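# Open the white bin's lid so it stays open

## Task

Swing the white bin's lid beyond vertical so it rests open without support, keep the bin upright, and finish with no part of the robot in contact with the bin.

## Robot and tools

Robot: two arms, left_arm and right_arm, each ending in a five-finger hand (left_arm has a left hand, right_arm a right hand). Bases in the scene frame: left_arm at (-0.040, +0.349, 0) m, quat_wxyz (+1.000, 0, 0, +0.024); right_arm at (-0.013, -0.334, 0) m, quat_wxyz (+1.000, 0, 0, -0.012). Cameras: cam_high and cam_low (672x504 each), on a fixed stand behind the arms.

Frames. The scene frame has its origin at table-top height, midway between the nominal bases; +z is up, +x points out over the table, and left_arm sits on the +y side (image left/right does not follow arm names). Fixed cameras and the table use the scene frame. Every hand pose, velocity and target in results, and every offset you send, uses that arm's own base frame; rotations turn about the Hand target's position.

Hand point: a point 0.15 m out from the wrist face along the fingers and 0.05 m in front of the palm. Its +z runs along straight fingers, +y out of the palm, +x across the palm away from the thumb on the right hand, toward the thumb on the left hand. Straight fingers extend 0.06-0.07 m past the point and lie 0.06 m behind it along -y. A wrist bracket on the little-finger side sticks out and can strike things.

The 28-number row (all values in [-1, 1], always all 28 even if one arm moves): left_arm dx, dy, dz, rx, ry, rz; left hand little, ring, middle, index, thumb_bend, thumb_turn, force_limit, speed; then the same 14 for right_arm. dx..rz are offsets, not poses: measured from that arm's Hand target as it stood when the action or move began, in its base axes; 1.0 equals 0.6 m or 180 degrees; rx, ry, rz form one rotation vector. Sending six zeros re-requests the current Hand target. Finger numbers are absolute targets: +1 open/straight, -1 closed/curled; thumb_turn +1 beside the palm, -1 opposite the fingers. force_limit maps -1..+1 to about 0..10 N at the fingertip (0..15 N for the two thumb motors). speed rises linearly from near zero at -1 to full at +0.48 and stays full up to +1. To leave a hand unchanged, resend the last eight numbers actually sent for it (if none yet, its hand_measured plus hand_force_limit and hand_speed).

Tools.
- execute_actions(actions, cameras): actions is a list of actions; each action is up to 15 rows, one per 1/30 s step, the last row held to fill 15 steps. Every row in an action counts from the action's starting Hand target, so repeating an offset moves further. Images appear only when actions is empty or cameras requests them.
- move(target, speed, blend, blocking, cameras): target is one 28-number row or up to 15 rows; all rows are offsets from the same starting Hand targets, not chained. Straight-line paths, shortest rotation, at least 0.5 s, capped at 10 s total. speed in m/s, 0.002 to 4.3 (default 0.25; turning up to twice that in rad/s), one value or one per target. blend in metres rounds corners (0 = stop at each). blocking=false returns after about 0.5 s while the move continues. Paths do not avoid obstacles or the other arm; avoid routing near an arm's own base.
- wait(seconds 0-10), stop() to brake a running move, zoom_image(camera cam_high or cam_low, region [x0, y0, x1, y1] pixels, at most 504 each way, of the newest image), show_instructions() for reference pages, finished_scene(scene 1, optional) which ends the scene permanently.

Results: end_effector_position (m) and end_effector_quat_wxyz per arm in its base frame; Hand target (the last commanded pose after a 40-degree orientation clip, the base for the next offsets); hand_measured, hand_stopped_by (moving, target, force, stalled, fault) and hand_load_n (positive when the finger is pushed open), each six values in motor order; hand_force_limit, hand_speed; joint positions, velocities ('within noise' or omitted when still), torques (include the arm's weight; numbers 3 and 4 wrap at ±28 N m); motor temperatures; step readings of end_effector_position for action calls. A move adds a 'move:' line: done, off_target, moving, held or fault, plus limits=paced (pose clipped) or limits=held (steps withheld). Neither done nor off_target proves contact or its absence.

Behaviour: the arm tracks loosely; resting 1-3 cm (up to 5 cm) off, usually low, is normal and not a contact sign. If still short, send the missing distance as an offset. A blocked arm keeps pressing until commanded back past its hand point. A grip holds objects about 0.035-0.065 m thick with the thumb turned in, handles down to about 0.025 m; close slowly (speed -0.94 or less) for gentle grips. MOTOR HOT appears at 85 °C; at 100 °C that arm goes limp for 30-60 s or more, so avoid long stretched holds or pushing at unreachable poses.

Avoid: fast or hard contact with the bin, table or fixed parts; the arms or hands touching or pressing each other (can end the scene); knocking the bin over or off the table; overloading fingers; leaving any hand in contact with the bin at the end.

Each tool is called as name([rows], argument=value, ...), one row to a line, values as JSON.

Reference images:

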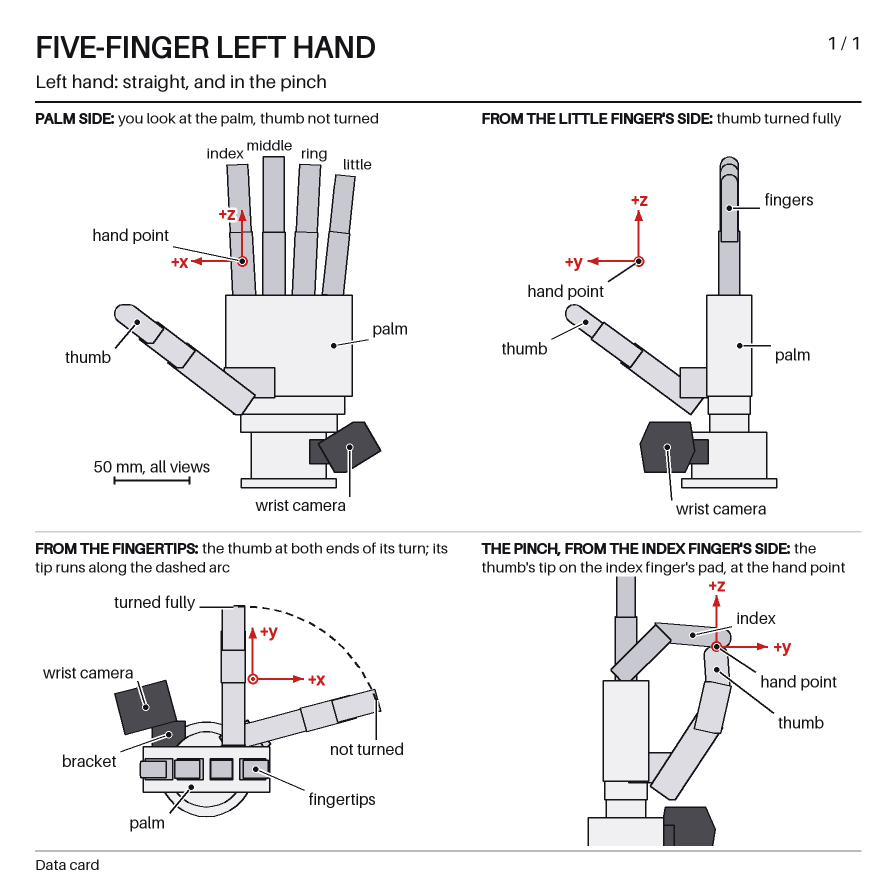

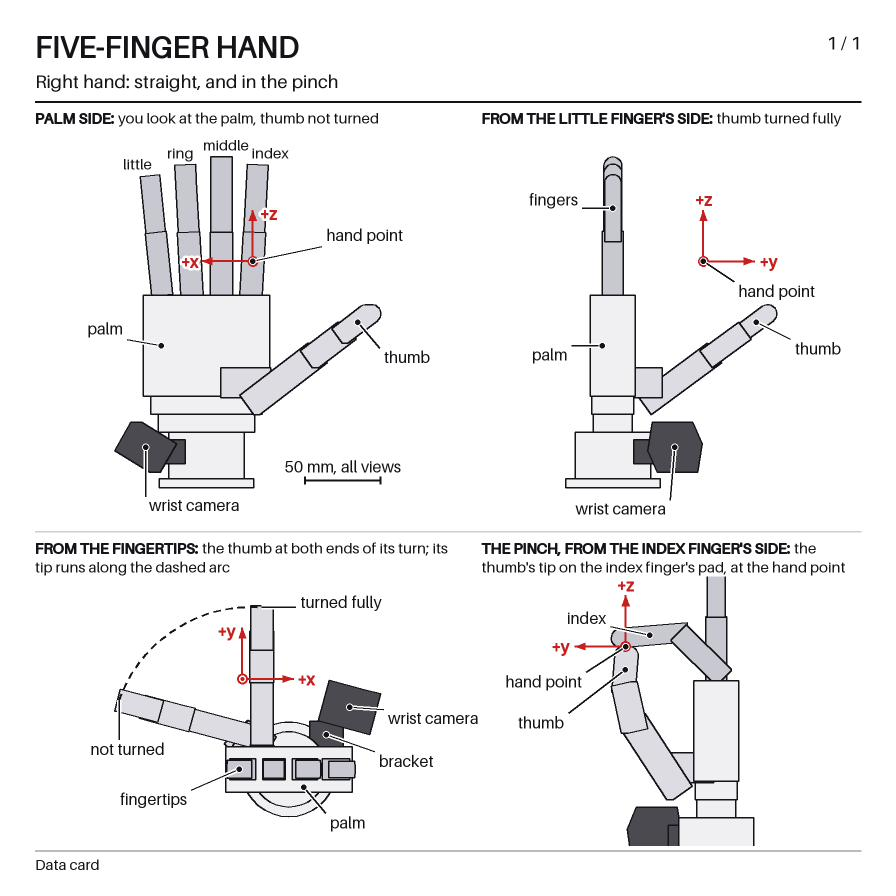

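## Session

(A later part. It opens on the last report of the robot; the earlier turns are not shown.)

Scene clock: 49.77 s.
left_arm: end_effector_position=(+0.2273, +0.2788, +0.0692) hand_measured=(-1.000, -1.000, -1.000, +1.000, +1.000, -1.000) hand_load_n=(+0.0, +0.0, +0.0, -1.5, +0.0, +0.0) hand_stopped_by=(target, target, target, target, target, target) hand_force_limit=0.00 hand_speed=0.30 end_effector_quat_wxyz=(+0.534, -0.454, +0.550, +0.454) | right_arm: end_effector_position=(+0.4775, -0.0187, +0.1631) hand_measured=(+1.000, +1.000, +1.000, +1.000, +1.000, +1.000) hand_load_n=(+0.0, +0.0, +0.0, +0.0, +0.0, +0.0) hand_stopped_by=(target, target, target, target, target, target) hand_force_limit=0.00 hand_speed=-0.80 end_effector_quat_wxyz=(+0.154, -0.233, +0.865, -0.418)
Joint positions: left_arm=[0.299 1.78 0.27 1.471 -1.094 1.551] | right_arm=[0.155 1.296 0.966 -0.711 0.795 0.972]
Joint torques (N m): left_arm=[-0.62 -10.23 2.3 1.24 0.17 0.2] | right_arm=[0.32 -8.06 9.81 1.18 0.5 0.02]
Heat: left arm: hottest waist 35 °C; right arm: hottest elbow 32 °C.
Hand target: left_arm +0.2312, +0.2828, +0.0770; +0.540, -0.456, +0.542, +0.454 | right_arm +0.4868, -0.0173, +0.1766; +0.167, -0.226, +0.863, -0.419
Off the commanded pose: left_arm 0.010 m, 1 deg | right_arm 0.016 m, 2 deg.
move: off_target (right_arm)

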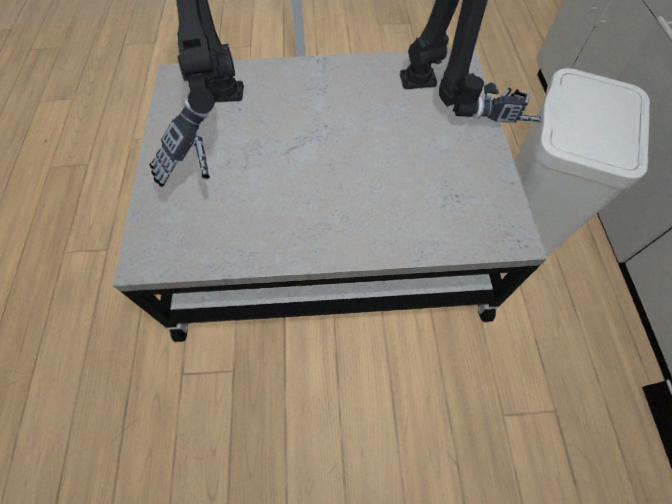

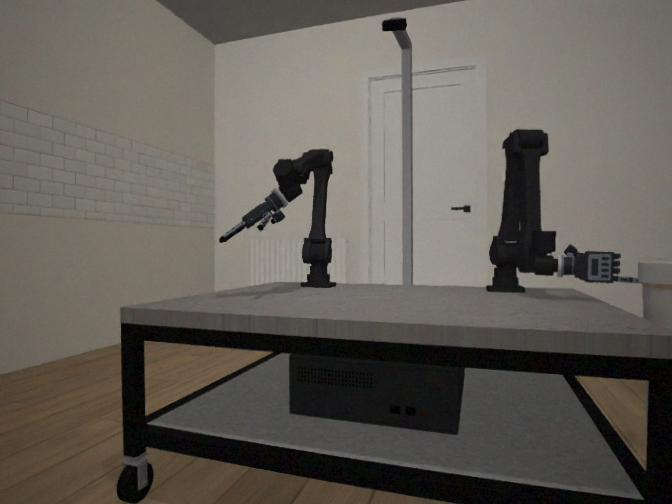

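move(target=[0,0,0.035,0,0,0,-1,-1,-1,1,1,-1,0,0.3,0,0,0,0,0,0,1,1,1,1,1,1,0,-0.8], speed=0.06, cameras=["cam_high","cam_low"])

zoom_image(camera="cam_high", region=[490, 50, 660, 190])

zoom_image(camera="cam_low", region=[552, 225, 672, 315])

Scene clock: 50.87 s.
left_arm: end_effector_position=(+0.2250, +0.2777, +0.0761) hand_measured=(-1.000, -1.000, -1.000, +1.000, +1.000, -1.000) hand_load_n=(+0.0, +0.5, +0.0, +0.0, +0.0, +0.5) hand_stopped_by=(target, target, target, target, target, target) hand_force_limit=0.00 hand_speed=0.30 end_effector_quat_wxyz=(+0.514, -0.442, +0.574, +0.460) | right_arm: end_effector_position=(+0.4775, -0.0187, +0.1631) hand_measured=(+1.000, +1.000, +1.000, +1.000, +1.000, +1.000) hand_load_n=(+0.0, +0.0, +0.0, +0.0, +0.0, -0.5) hand_stopped_by=(target, target, target, target, target, target) hand_force_limit=0.00 hand_speed=-0.80 end_effector_quat_wxyz=(+0.154, -0.233, +0.865, -0.418)
Joint positions: left_arm=[0.299 1.694 0.262 1.329 -1.084 1.553] | right_arm=[0.155 1.296 0.966 -0.711 0.795 0.972]
Joint torques (N m): left_arm=[-0.62 -12.45 3.22 2.36 -0.32 0.16] | right_arm=[0.32 -8.06 9.83 1.2 0.49 0.02]
Heat: left arm: hottest waist 35 °C; right arm: hottest elbow 32 °C.
Hand target: left_arm +0.2313, +0.2828, +0.0980; +0.540, -0.456, +0.542, +0.454 | right_arm +0.4868, -0.0173, +0.1766; +0.167, -0.226, +0.863, -0.419
Off the commanded pose: left_arm 0.023 m, 5 deg | right_arm 0.016 m, 2 deg.
move: off_target (left_arm, right_arm)

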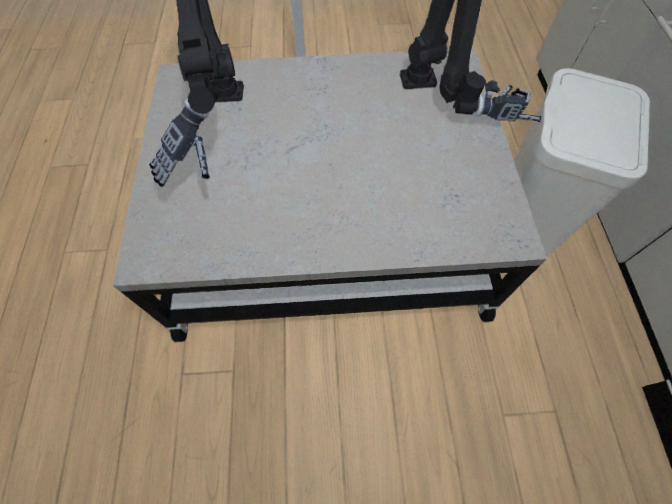

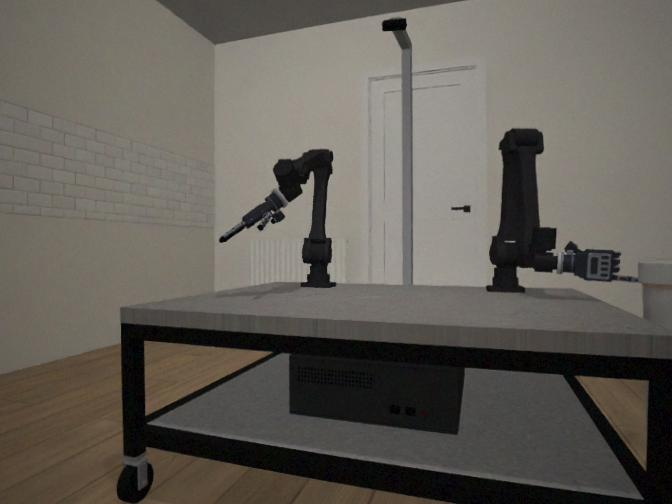

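Scaled by 2.965 from the camera's 672x504 image, which has a finer 960x720 frame.

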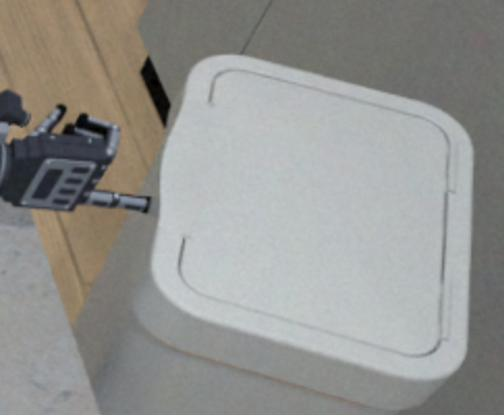

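Scaled by 4.200 from the camera's 672x504 image, which has a finer 960x720 frame.

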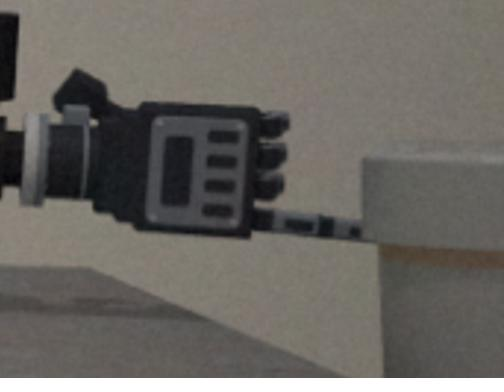

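move(target=[0.003,0.005,0.035,0,0,0,-1,-1,-1,1,1,-1,0,0.3,0,0,0,0,0,0,1,1,1,1,1,1,0,-0.8], speed=0.06, cameras=["cam_high","cam_low"])

zoom_image(camera="cam_high", region=[490, 50, 660, 190])

zoom_image(camera="cam_low", region=[552, 225, 672, 315])

Scene clock: 52.10 s.
left_arm: end_effector_position=(+0.2226, +0.2778, +0.1064) hand_measured=(-1.000, -1.000, -1.000, +1.000, +1.000, -1.000) hand_load_n=(+0.0, +0.0, +0.0, -1.5, +0.0, +0.5) hand_stopped_by=(target, target, target, target, target, target) hand_force_limit=0.00 hand_speed=0.30 end_effector_quat_wxyz=(+0.525, -0.448, +0.562, +0.457) | right_arm: end_effector_position=(+0.4775, -0.0187, +0.1631) hand_measured=(+1.000, +1.000, +1.000, +1.000, +1.000, +1.000) hand_load_n=(+0.0, +0.0, +0.0, +0.0, +0.0, +0.0) hand_stopped_by=(target, target, target, target, target, target) hand_force_limit=0.00 hand_speed=-0.80 end_effector_quat_wxyz=(+0.154, -0.233, +0.865, -0.418)
Joint positions: left_arm=[0.301 1.531 0.255 1.206 -1.087 1.553] | right_arm=[0.155 1.296 0.966 -0.711 0.795 0.972]
Joint torques (N m): left_arm=[0.09 -7.53 5.82 2.13 0.16 0.18] | right_arm=[0.32 -8 9.83 1.18 0.5 0.02]
Heat: left arm: hottest waist 35 °C; right arm: hottest elbow 32 °C.
Hand target: left_arm +0.2330, +0.2858, +0.1189; +0.540, -0.456, +0.543, +0.454 | right_arm +0.4868, -0.0173, +0.1766; +0.167, -0.226, +0.863, -0.419
Off the commanded pose: left_arm 0.018 m, 3 deg | right_arm 0.016 m, 2 deg.
move: off_target (left_arm, right_arm)

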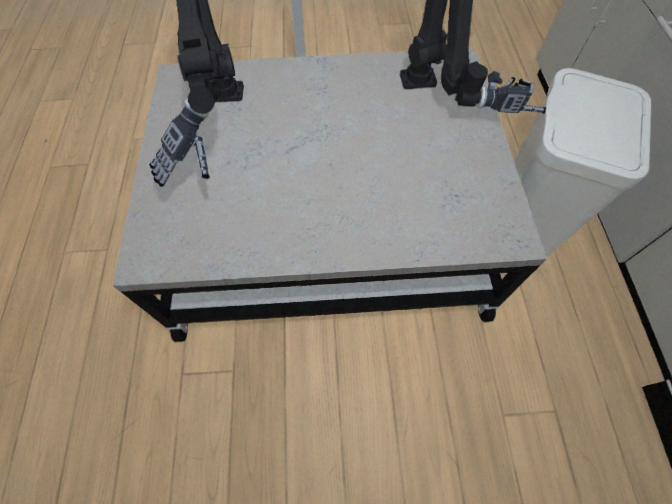

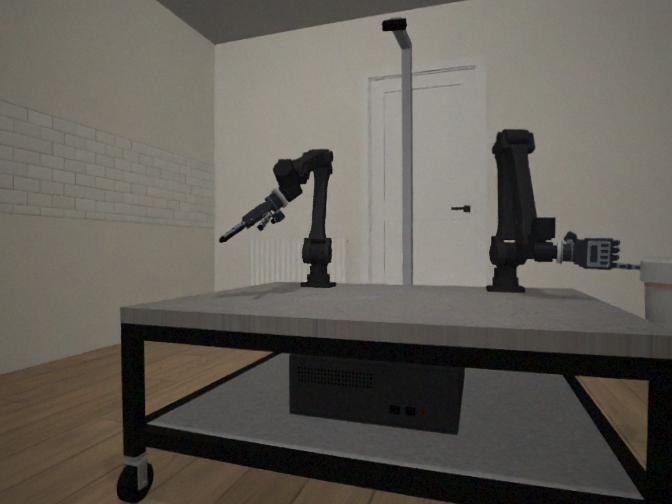

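Scaled by 2.965 from the camera's 672x504 image, which has a finer 960x720 frame.

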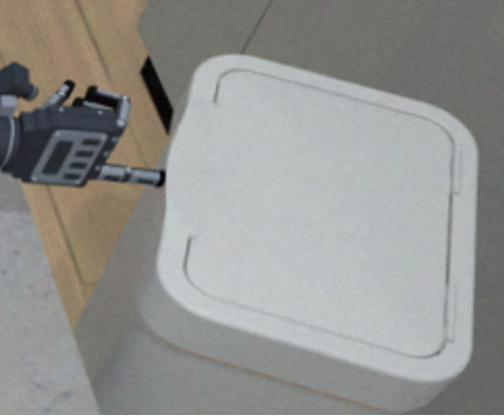

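Scaled by 4.200 from the camera's 672x504 image, which has a finer 960x720 frame.

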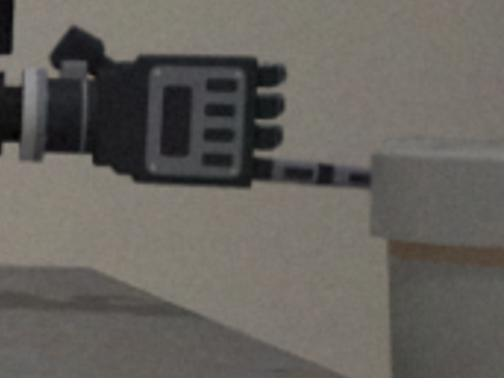

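zoom_image(camera="cam_high", region=[536, 85, 566, 115])

zoom_image(camera="cam_high", region=[530, 110, 570, 150])

zoom_image(camera="cam_high", region=[540, 60, 580, 100])

Scaled by 16.800 from the camera's 672x504 image, which has a finer 960x720 frame.

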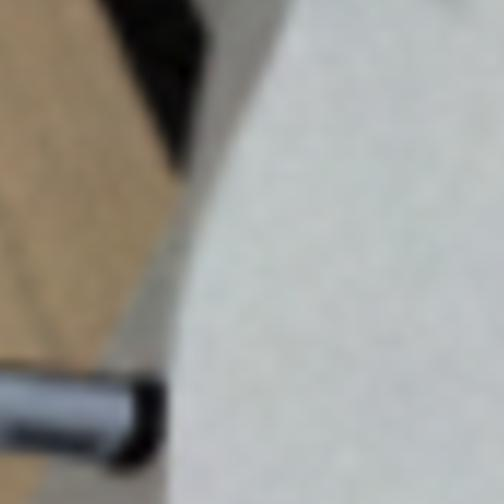

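Scaled by 12.600 from the camera's 672x504 image, which has a finer 960x720 frame.

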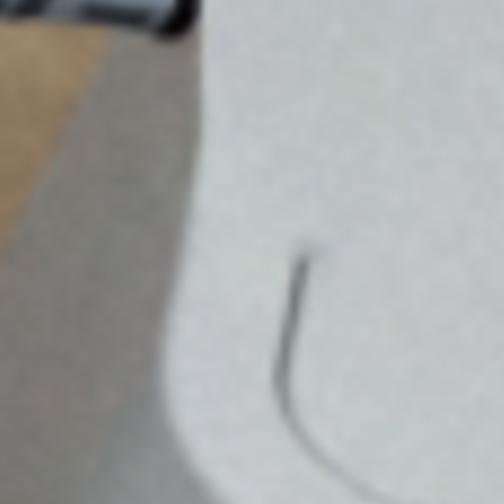

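Scaled by 12.600 from the camera's 672x504 image, which has a finer 960x720 frame.

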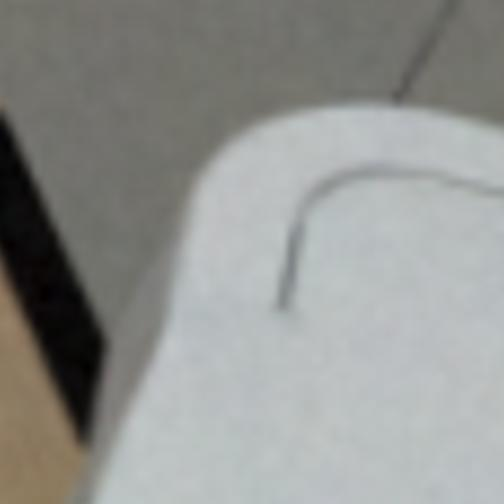

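move([
  [-0.0467,-0.068,-0.0317,0,0,0,-1,-1,-1,1,1,-1,0,0.3,0,0,0,0,0,0,1,1,1,1,1,1,0,-0.8],
  [-0.0467,-0.068,-0.1198,0,0,0,-1,-1,-1,1,1,-1,0,0.3,0,0,0,0,0,0,1,1,1,1,1,1,0,-0.8],
  [-0.0008,0.007,-0.1198,0,0,0,-1,-1,-1,1,1,-1,0,0.3,0,0,0,0,0,0,1,1,1,1,1,1,0,-0.8],
], speed=[0.15,0.15,0.06], blend=[0.01,0.005,0], cameras=["cam_high","cam_low"])

zoom_image(camera="cam_high", region=[500, 50, 670, 190])

zoom_image(camera="cam_low", region=[552, 225, 672, 315])

Scene clock: 56.07 s.
left_arm: end_effector_position=(+0.2286, +0.2802, +0.0460) hand_measured=(-1.000, -1.000, -1.000, +1.000, +1.000, -1.000) hand_load_n=(+0.0, +0.0, +0.0, -2.0, +0.0, +0.5) hand_stopped_by=(target, target, target, target, target, target) hand_force_limit=0.00 hand_speed=0.30 end_effector_quat_wxyz=(+0.533, -0.455, +0.555, +0.448) | right_arm: end_effector_position=(+0.4775, -0.0187, +0.1631) hand_measured=(+1.000, +1.000, +1.000, +1.000, +1.000, +1.000) hand_load_n=(+0.0, +0.0, +0.0, +0.0, +0.0, +0.0) hand_stopped_by=(target, target, target, target, target, target) hand_force_limit=0.00 hand_speed=-0.80 end_effector_quat_wxyz=(+0.154, -0.233, +0.865, -0.418)
Joint positions: left_arm=[0.305 1.893 0.282 1.549 -1.079 1.529] | right_arm=[0.155 1.296 0.966 -0.711 0.795 0.972]
Joint torques (N m): left_arm=[0.85 -7.65 2.48 2.07 0.49 0.2] | right_arm=[0.38 -8.06 9.83 1.17 0.5 0.02]
Heat: left arm: hottest waist 35 °C; right arm: hottest elbow 32 °C.
Hand target: left_arm +0.2326, +0.2901, +0.0471; +0.540, -0.456, +0.542, +0.454 | right_arm +0.4868, -0.0173, +0.1766; +0.167, -0.226, +0.863, -0.419
Off the commanded pose: left_arm 0.011 m, 2 deg | right_arm 0.016 m, 2 deg.
joint sent to its limit (left arm) — joint 4 (wrist pitch), upper limit. The joint targets still meet the commanded pose.
move: off_target (left_arm, right_arm)

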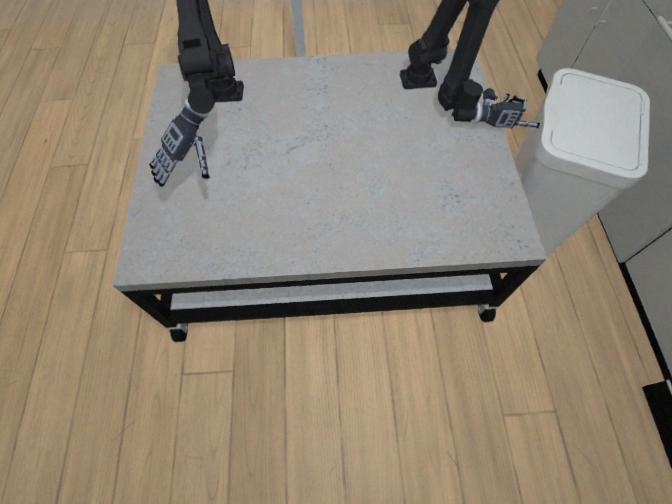

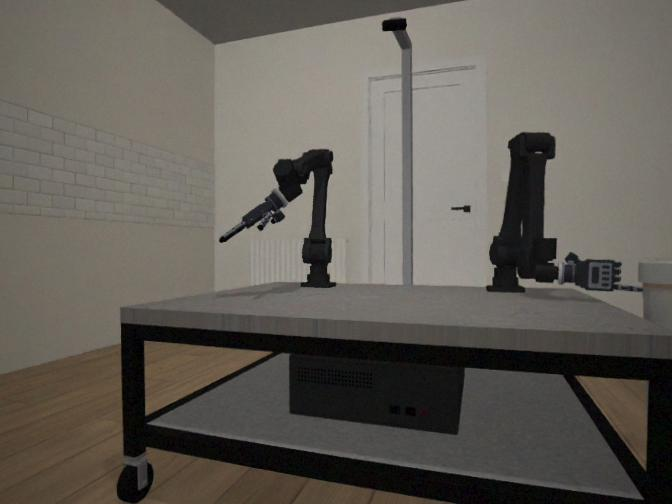

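Scaled by 2.965 from the camera's 672x504 image, which has a finer 960x720 frame.

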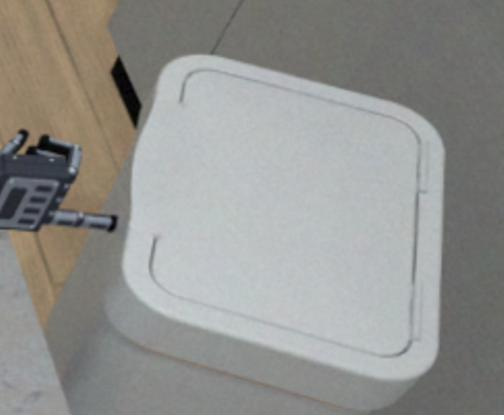

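Scaled by 4.200 from the camera's 672x504 image, which has a finer 960x720 frame.

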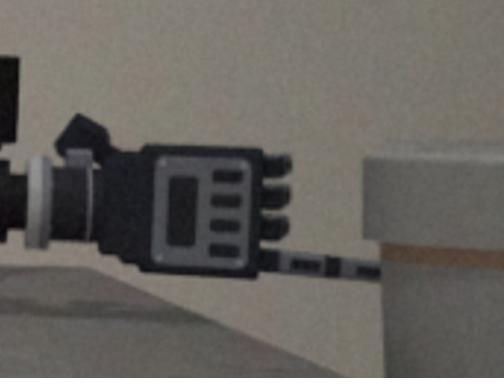

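move(target=[-0.003,-0.01,0.045,0,0,0,-1,-1,-1,1,1,-1,0,0.3,0,0,0,0,0,0,1,1,1,1,1,1,0,-0.8], speed=0.06, cameras=["cam_high","cam_low"])

zoom_image(camera="cam_high", region=[500, 50, 670, 190])

zoom_image(camera="cam_low", region=[552, 225, 672, 315])

Scene clock: 57.13 s.
left_arm: end_effector_position=(+0.2262, +0.2802, +0.0666) hand_measured=(-1.000, -1.000, -1.000, +1.000, +1.000, -1.000) hand_load_n=(+0.0, +0.0, +0.0, -1.5, +0.0, +0.5) hand_stopped_by=(target, target, target, target, target, target) hand_force_limit=0.00 hand_speed=0.30 end_effector_quat_wxyz=(+0.534, -0.454, +0.550, +0.454) | right_arm: end_effector_position=(+0.4775, -0.0187, +0.1631) hand_measured=(+1.000, +1.000, +1.000, +1.000, +1.000, +1.000) hand_load_n=(+0.0, +0.0, +0.0, +0.0, +0.0, +0.0) hand_stopped_by=(target, target, target, target, target, target) hand_force_limit=0.00 hand_speed=-0.80 end_effector_quat_wxyz=(+0.154, -0.233, +0.865, -0.418)
Joint positions: left_arm=[0.305 1.796 0.271 1.487 -1.09 1.552] | right_arm=[0.155 1.296 0.966 -0.711 0.795 0.972]
Joint torques (N m): left_arm=[-0.5 -9.99 2.25 1.22 0.19 0.19] | right_arm=[0.32 -8.06 9.81 1.18 0.5 0.02]
Heat: left arm: hottest waist 35 °C; right arm: hottest elbow 32 °C.
Hand target: left_arm +0.2307, +0.2841, +0.0741; +0.540, -0.456, +0.542, +0.454 | right_arm +0.4868, -0.0173, +0.1766; +0.167, -0.226, +0.863, -0.419
Off the commanded pose: left_arm 0.010 m, 1 deg | right_arm 0.016 m, 2 deg.
move: off_target (right_arm)

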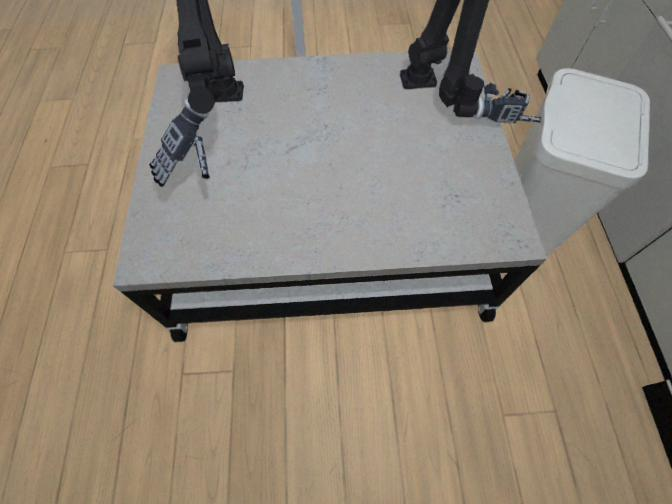

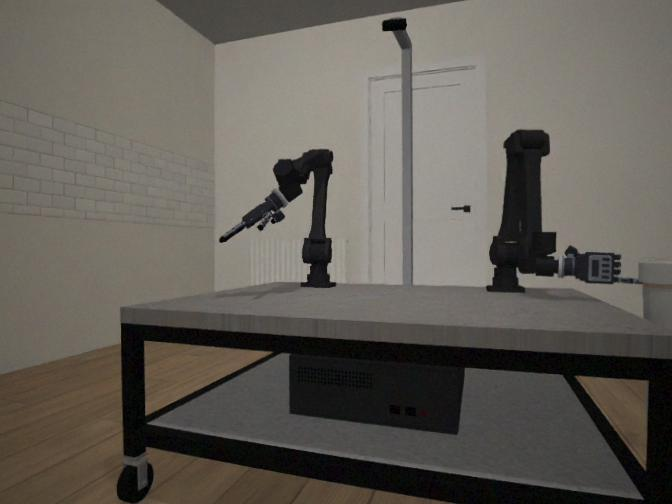

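Scaled by 2.965 from the camera's 672x504 image, which has a finer 960x720 frame.

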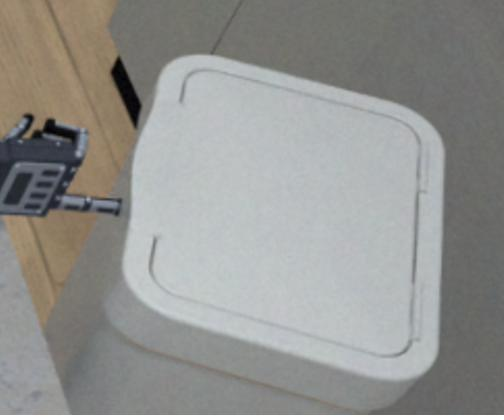

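Scaled by 4.200 from the camera's 672x504 image, which has a finer 960x720 frame.

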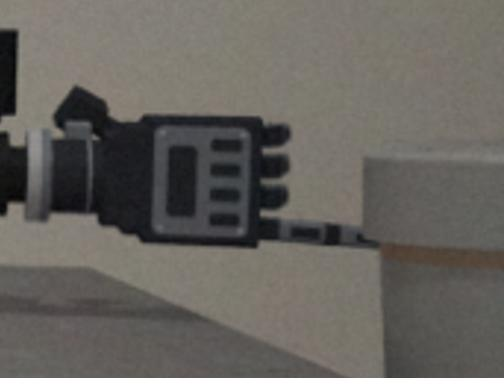

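move(target=[0,0,0.018,0,0,0,-1,-1,-1,1,1,-1,0,0.3,0,0,0,0,0,0,1,1,1,1,1,1,0,-0.8], speed=0.05, cameras=["cam_high","cam_low"])

zoom_image(camera="cam_high", region=[500, 50, 670, 190])

zoom_image(camera="cam_low", region=[552, 225, 672, 315])

Scene clock: 58.13 s.
left_arm: end_effector_position=(+0.2252, +0.2799, +0.0720) hand_measured=(-1.000, -1.000, -1.000, +1.000, +1.000, -1.000) hand_load_n=(+0.0, +0.0, +0.0, +0.0, +0.0, +0.5) hand_stopped_by=(target, target, target, target, target, target) hand_force_limit=0.00 hand_speed=0.30 end_effector_quat_wxyz=(+0.525, -0.450, +0.559, +0.458) | right_arm: end_effector_position=(+0.4775, -0.0187, +0.1631) hand_measured=(+1.000, +1.000, +1.000, +1.000, +1.000, +1.000) hand_load_n=(+0.0, +0.0, +0.0, -0.5, +0.0, -0.5) hand_stopped_by=(target, target, target, target, target, target) hand_force_limit=0.00 hand_speed=-0.80 end_effector_quat_wxyz=(+0.154, -0.233, +0.865, -0.418)
Joint positions: left_arm=[0.305 1.747 0.267 1.417 -1.089 1.554] | right_arm=[0.155 1.296 0.966 -0.711 0.795 0.972]
Joint torques (N m): left_arm=[-0.5 -10.93 2.62 1.68 0.13 0.18] | right_arm=[0.38 -8.06 9.83 1.2 0.5 0.02]
Heat: left arm: hottest waist 35 °C; right arm: hottest elbow 32 °C.
Hand target: left_arm +0.2308, +0.2841, +0.0849; +0.540, -0.456, +0.542, +0.454 | right_arm +0.4868, -0.0173, +0.1766; +0.167, -0.226, +0.863, -0.419
Off the commanded pose: left_arm 0.015 m, 3 deg | right_arm 0.016 m, 2 deg.
move: off_target (left_arm, right_arm)

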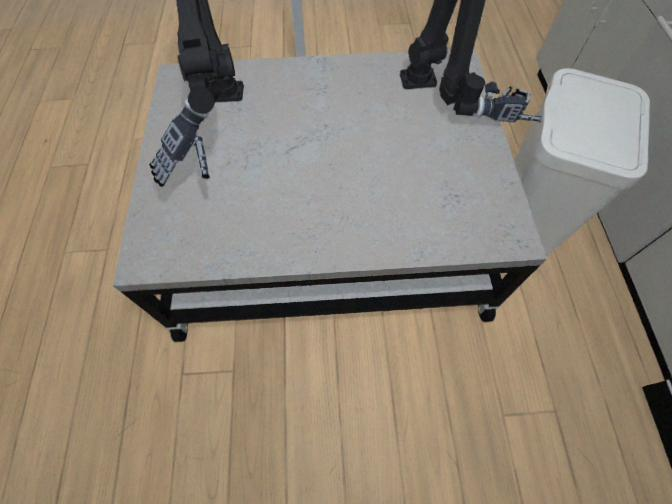

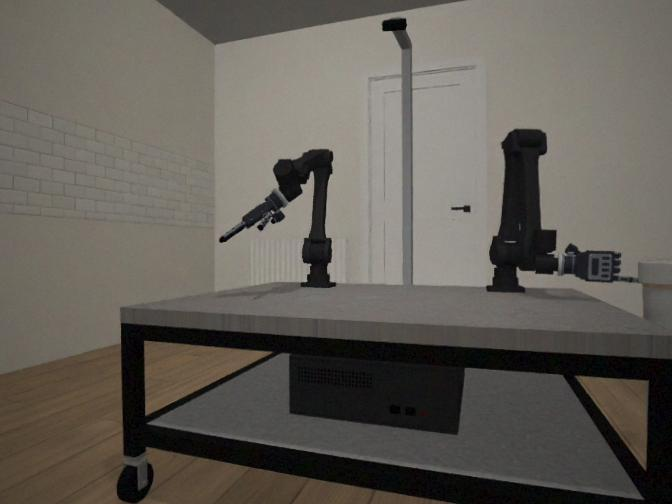

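Scaled by 2.965 from the camera's 672x504 image, which has a finer 960x720 frame.

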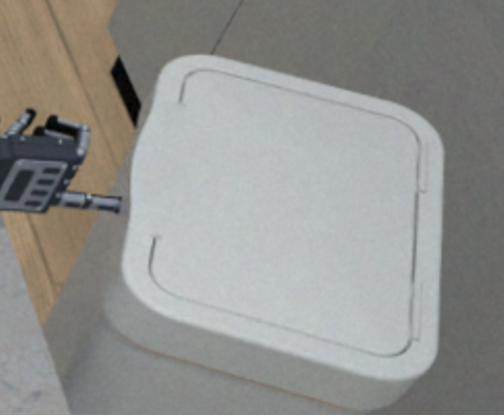

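Scaled by 4.200 from the camera's 672x504 image, which has a finer 960x720 frame.

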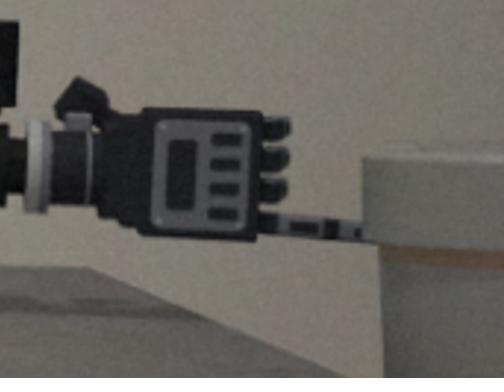

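move([
  [-0.0313,-0.0568,-0.0165,0,0,0,-1,-1,-1,1,1,-1,0,0.3,0,0,0,0,0,0,1,1,1,1,1,1,0,-0.8],
  [-0.0313,-0.0568,0.0302,0,0,0,-1,-1,-1,1,1,-1,0,0.3,0,0,0,0,0,0,1,1,1,1,1,1,0,-0.8],
  [-0.0063,-0.0152,0.0302,0,0,0,-1,-1,-1,1,1,-1,0,0.3,0,0,0,0,0,0,1,1,1,1,1,1,0,-0.8],
], speed=[0.1,0.1,0.06], blend=[0.01,0.005,0], cameras=["cam_high","cam_low"])

zoom_image(camera="cam_high", region=[510, 70, 590, 140])

zoom_image(camera="cam_low", region=[552, 225, 672, 315])

Scene clock: 60.57 s.
left_arm: end_effector_position=(+0.2223, +0.2700, +0.1023) hand_measured=(-1.000, -1.000, -1.000, +1.000, +1.000, -1.000) hand_load_n=(+0.0, +0.0, +0.0, +0.0, +0.0, +0.5) hand_stopped_by=(target, target, target, target, target, target) hand_force_limit=0.00 hand_speed=0.30 end_effector_quat_wxyz=(+0.542, -0.454, +0.545, +0.451) | right_arm: end_effector_position=(+0.4775, -0.0187, +0.1631) hand_measured=(+1.000, +1.000, +1.000, +1.000, +1.000, +1.000) hand_load_n=(+0.0, +0.5, +0.0, +0.5, +0.0, +0.0) hand_stopped_by=(target, target, target, target, target, target) hand_force_limit=0.00 hand_speed=-0.80 end_effector_quat_wxyz=(+0.154, -0.233, +0.865, -0.418)
Joint positions: left_arm=[0.272 1.591 0.243 1.336 -1.118 1.56] | right_arm=[0.155 1.296 0.966 -0.711 0.795 0.972]
Joint torques (N m): left_arm=[-0.32 -6.3 4.07 1.02 0.17 0.08] | right_arm=[0.32 -8 9.83 1.18 0.5 0.02]
Heat: left arm: hottest waist 35 °C; right arm: hottest elbow 32 °C.
Hand target: left_arm +0.2270, +0.2750, +0.1030; +0.540, -0.456, +0.542, +0.454 | right_arm +0.4868, -0.0173, +0.1766; +0.167, -0.226, +0.863, -0.419
Off the commanded pose: left_arm 0.007 m, 1 deg | right_arm 0.016 m, 2 deg.
move: off_target (right_arm)

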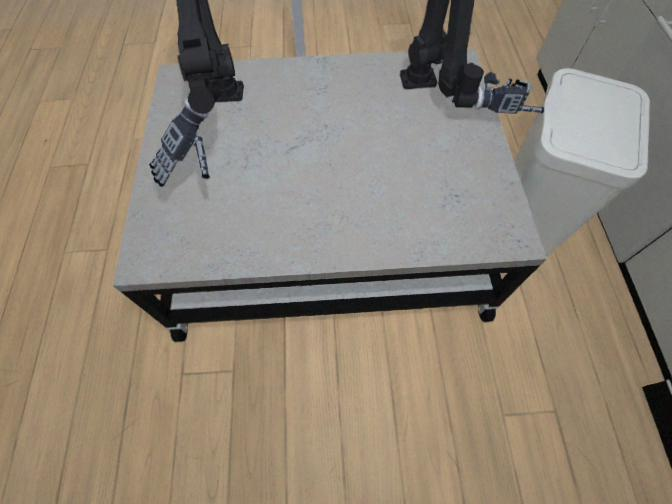

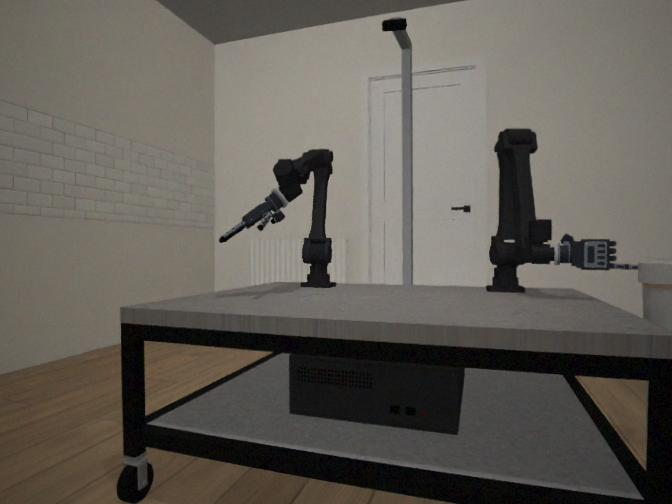

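Scaled by 6.300 from the camera's 672x504 image, which has a finer 960x720 frame.

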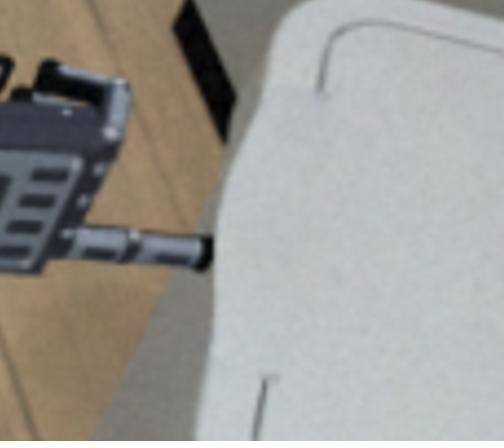

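Scaled by 4.200 from the camera's 672x504 image, which has a finer 960x720 frame.

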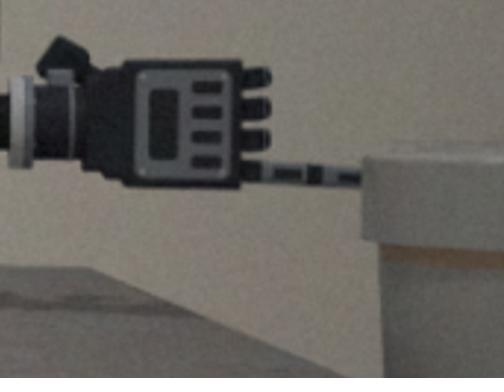

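move([
  [-0.02,-0.035,-0.0,0,0,0,-1,-1,-1,1,1,-1,0,0.3,0,0,0,0,0,0,1,1,1,1,1,1,0,-0.8],
  [-0.02,-0.035,-0.03,0,0,0,-1,-1,-1,1,1,-1,0,0.3,0,0,0,0,0,0,1,1,1,1,1,1,0,-0.8],
  [0.0083,0.02,-0.03,0,0,0,-1,-1,-1,1,1,-1,0,0.3,0,0,0,0,0,0,1,1,1,1,1,1,0,-0.8],
], speed=[0.1,0.1,0.06], blend=[0.01,0.005,0], cameras=["cam_high","cam_low"])

zoom_image(camera="cam_high", region=[510, 70, 590, 140])

zoom_image(camera="cam_low", region=[552, 225, 672, 315])

Scene clock: 62.37 s.
left_arm: end_effector_position=(+0.2253, +0.2763, +0.0837) hand_measured=(-1.000, -1.000, -1.000, +1.000, +1.000, -1.000) hand_load_n=(+0.0, +0.0, +0.0, -1.0, +0.0, +0.5) hand_stopped_by=(target, target, target, target, target, target) hand_force_limit=0.00 hand_speed=0.30 end_effector_quat_wxyz=(+0.540, -0.450, +0.551, +0.450) | right_arm: end_effector_position=(+0.4775, -0.0187, +0.1631) hand_measured=(+1.000, +1.000, +1.000, +1.000, +1.000, +1.000) hand_load_n=(-0.5, +0.0, +0.0, +0.0, +0.0, -0.5) hand_stopped_by=(target, target, target, target, target, target) hand_force_limit=0.00 hand_speed=-0.80 end_effector_quat_wxyz=(+0.154, -0.233, +0.865, -0.418)
Joint positions: left_arm=[0.294 1.698 0.252 1.419 -1.086 1.557] | right_arm=[0.155 1.296 0.966 -0.711 0.795 0.972]
Joint torques (N m): left_arm=[1.2 -6.48 4.41 1.36 0.39 0.12] | right_arm=[0.32 -8 9.83 1.18 0.5 0.02]
Heat: left arm: hottest waist 35 °C; right arm: hottest elbow 33 °C.
Hand target: left_arm +0.2318, +0.2870, +0.0850; +0.540, -0.456, +0.542, +0.454 | right_arm +0.4868, -0.0173, +0.1766; +0.167, -0.226, +0.863, -0.419
Off the commanded pose: left_arm 0.013 m, 1 deg | right_arm 0.016 m, 2 deg.
move: off_target (left_arm, right_arm); blend cut to 0.009 m at target 1

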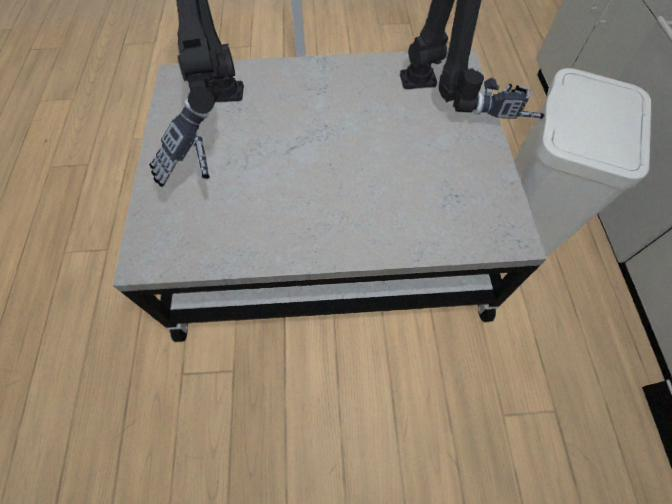

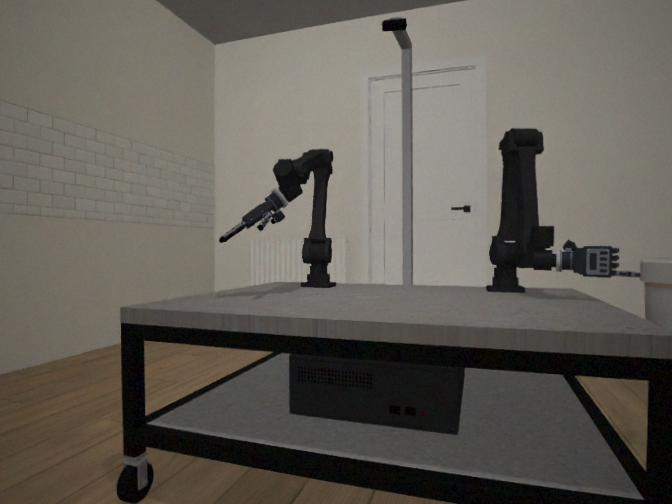

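Scaled by 6.300 from the camera's 672x504 image, which has a finer 960x720 frame.

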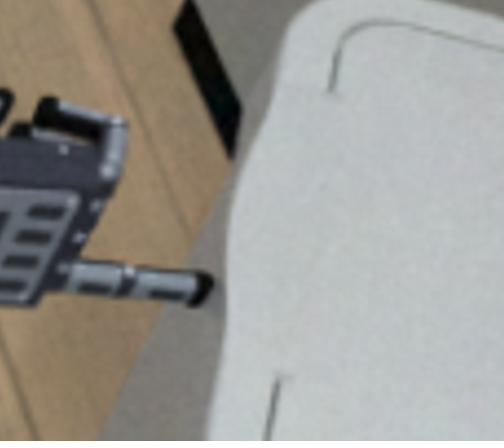

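Scaled by 4.200 from the camera's 672x504 image, which has a finer 960x720 frame.

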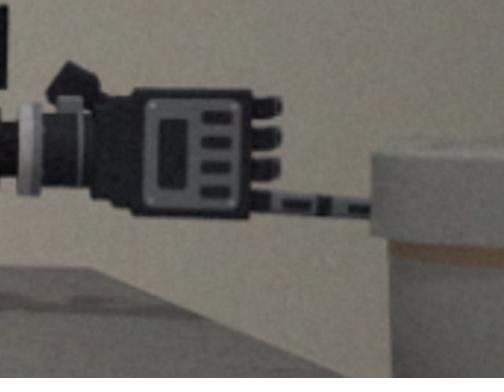

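move([
  [-0.0088,-0.0175,0.0,0,0,0,-1,-1,-1,1,1,-1,0,0.3,0,0,0,0,0,0,1,1,1,1,1,1,0,-0.8],
  [-0.0088,-0.0175,0.0383,0,0,0,-1,-1,-1,1,1,-1,0,0.3,0,0,0,0,0,0,1,1,1,1,1,1,0,-0.8],
], speed=[0.06,0.06], blend=[0.003,0], cameras=["cam_high","cam_low"])

zoom_image(camera="cam_high", region=[510, 70, 590, 140])

zoom_image(camera="cam_low", region=[552, 225, 672, 315])

Scene clock: 63.80 s.
left_arm: end_effector_position=(+0.2201, +0.2747, +0.1014) hand_measured=(-1.000, -1.000, -1.000, +1.000, +1.000, -1.000) hand_load_n=(+0.0, +0.0, +0.0, -1.5, +0.0, +0.5) hand_stopped_by=(target, target, target, target, target, target) hand_force_limit=0.00 hand_speed=0.30 end_effector_quat_wxyz=(+0.532, -0.455, +0.548, +0.457) | right_arm: end_effector_position=(+0.4775, -0.0187, +0.1631) hand_measured=(+1.000, +1.000, +1.000, +1.000, +1.000, +1.000) hand_load_n=(+0.0, +0.0, +0.0, +0.0, +0.0, -0.5) hand_stopped_by=(target, target, target, target, target, target) hand_force_limit=0.00 hand_speed=-0.80 end_effector_quat_wxyz=(+0.154, -0.233, +0.865, -0.418)
Joint positions: left_arm=[0.29 1.585 0.249 1.303 -1.113 1.558] | right_arm=[0.155 1.296 0.966 -0.711 0.795 0.972]
Joint torques (N m): left_arm=[-1.32 -8.23 3.81 1.1 0.19 0.11] | right_arm=[0.32 -8.06 9.81 1.18 0.5 0.02]
Heat: left arm: hottest waist 35 °C; right arm: hottest elbow 33 °C.
Hand target: left_arm +0.2266, +0.2765, +0.1080; +0.540, -0.456, +0.542, +0.454 | right_arm +0.4868, -0.0173, +0.1766; +0.167, -0.226, +0.863, -0.419
Off the commanded pose: left_arm 0.009 m, 1 deg | right_arm 0.016 m, 2 deg.
move: off_target (right_arm)

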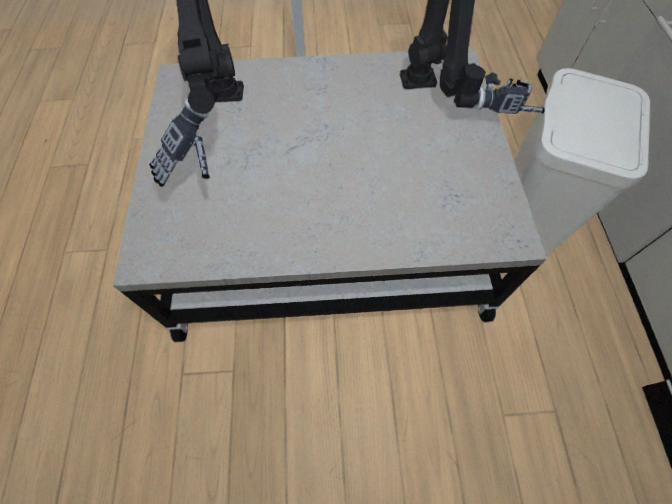

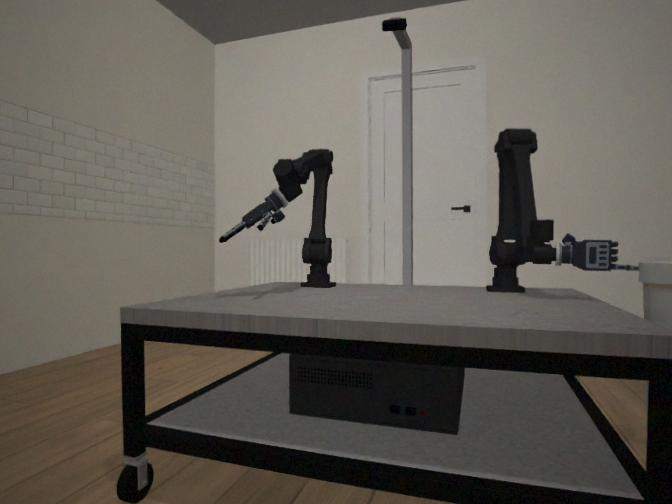

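Scaled by 6.300 from the camera's 672x504 image, which has a finer 960x720 frame.

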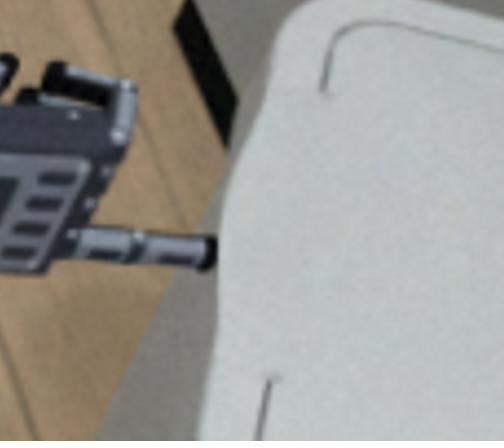

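Scaled by 4.200 from the camera's 672x504 image, which has a finer 960x720 frame.

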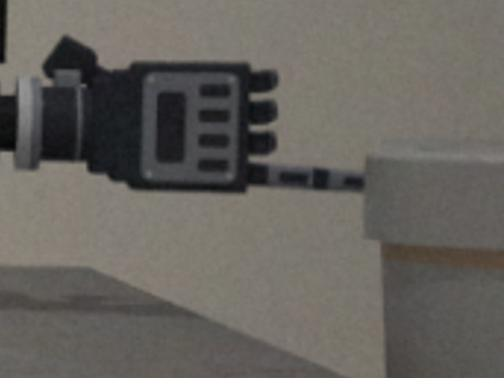

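move(target=[0,0,0.02,0,0,0,-1,-1,-1,1,1,-1,0,0.3,0,0,0,0,0,0,1,1,1,1,1,1,0,-0.8], speed=0.05, cameras=["cam_high","cam_low"])

zoom_image(camera="cam_high", region=[510, 70, 590, 140])

zoom_image(camera="cam_low", region=[552, 225, 672, 315])

Scene clock: 64.87 s.
left_arm: end_effector_position=(+0.2191, +0.2744, +0.1115) hand_measured=(-1.000, -1.000, -1.000, +1.000, +1.000, -1.000) hand_load_n=(+0.0, +0.0, +0.0, -2.0, +0.0, +0.5) hand_stopped_by=(target, target, target, target, target, target) hand_force_limit=0.00 hand_speed=0.30 end_effector_quat_wxyz=(+0.530, -0.454, +0.550, +0.459) | right_arm: end_effector_position=(+0.4775, -0.0187, +0.1631) hand_measured=(+1.000, +1.000, +1.000, +1.000, +1.000, +1.000) hand_load_n=(+0.0, +0.0, +0.0, +0.0, +0.0, +0.0) hand_stopped_by=(target, target, target, target, target, target) hand_force_limit=0.00 hand_speed=-0.80 end_effector_quat_wxyz=(+0.154, -0.233, +0.865, -0.418)
Joint positions: left_arm=[0.29 1.518 0.249 1.227 -1.113 1.558] | right_arm=[0.155 1.296 0.966 -0.711 0.795 0.972]
Joint torques (N m): left_arm=[-1.14 -8.06 4.41 1.28 0.19 0.11] | right_arm=[0.32 -8.06 9.83 1.18 0.5 0.01]
Heat: left arm: hottest waist 35 °C; right arm: hottest elbow 33 °C.
Hand target: left_arm +0.2266, +0.2765, +0.1200; +0.540, -0.456, +0.542, +0.454 | right_arm +0.4868, -0.0173, +0.1766; +0.167, -0.226, +0.863, -0.419
Off the commanded pose: left_arm 0.011 m, 2 deg | right_arm 0.016 m, 2 deg.
move: off_target (left_arm, right_arm)

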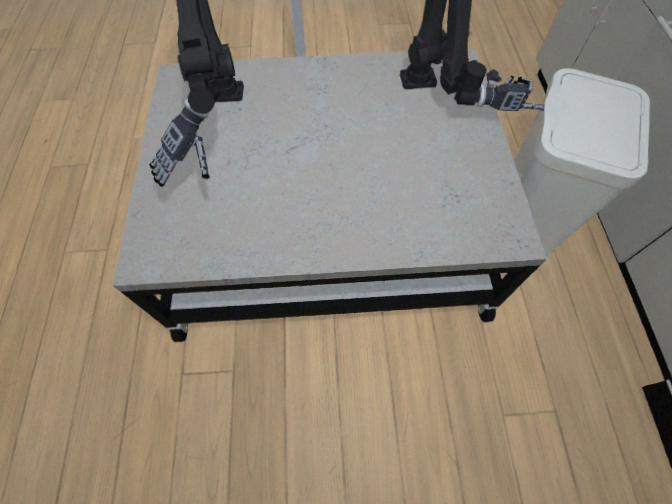

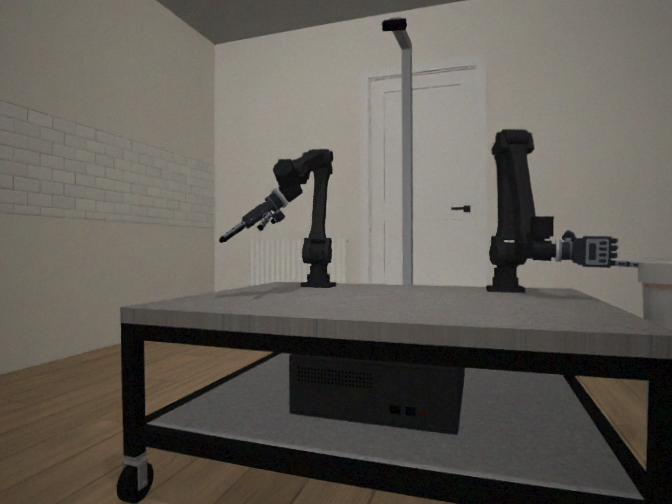

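Scaled by 6.300 from the camera's 672x504 image, which has a finer 960x720 frame.

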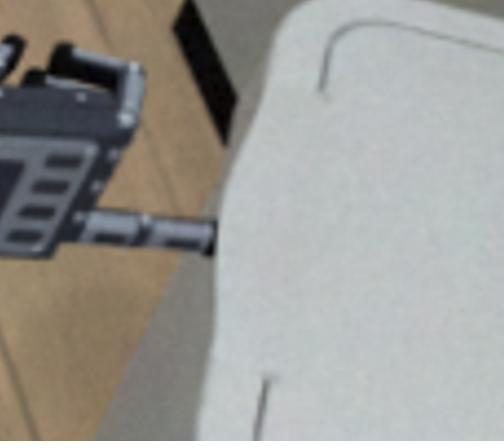

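Scaled by 4.200 from the camera's 672x504 image, which has a finer 960x720 frame.

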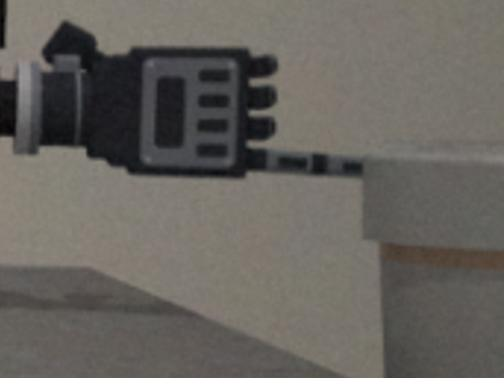

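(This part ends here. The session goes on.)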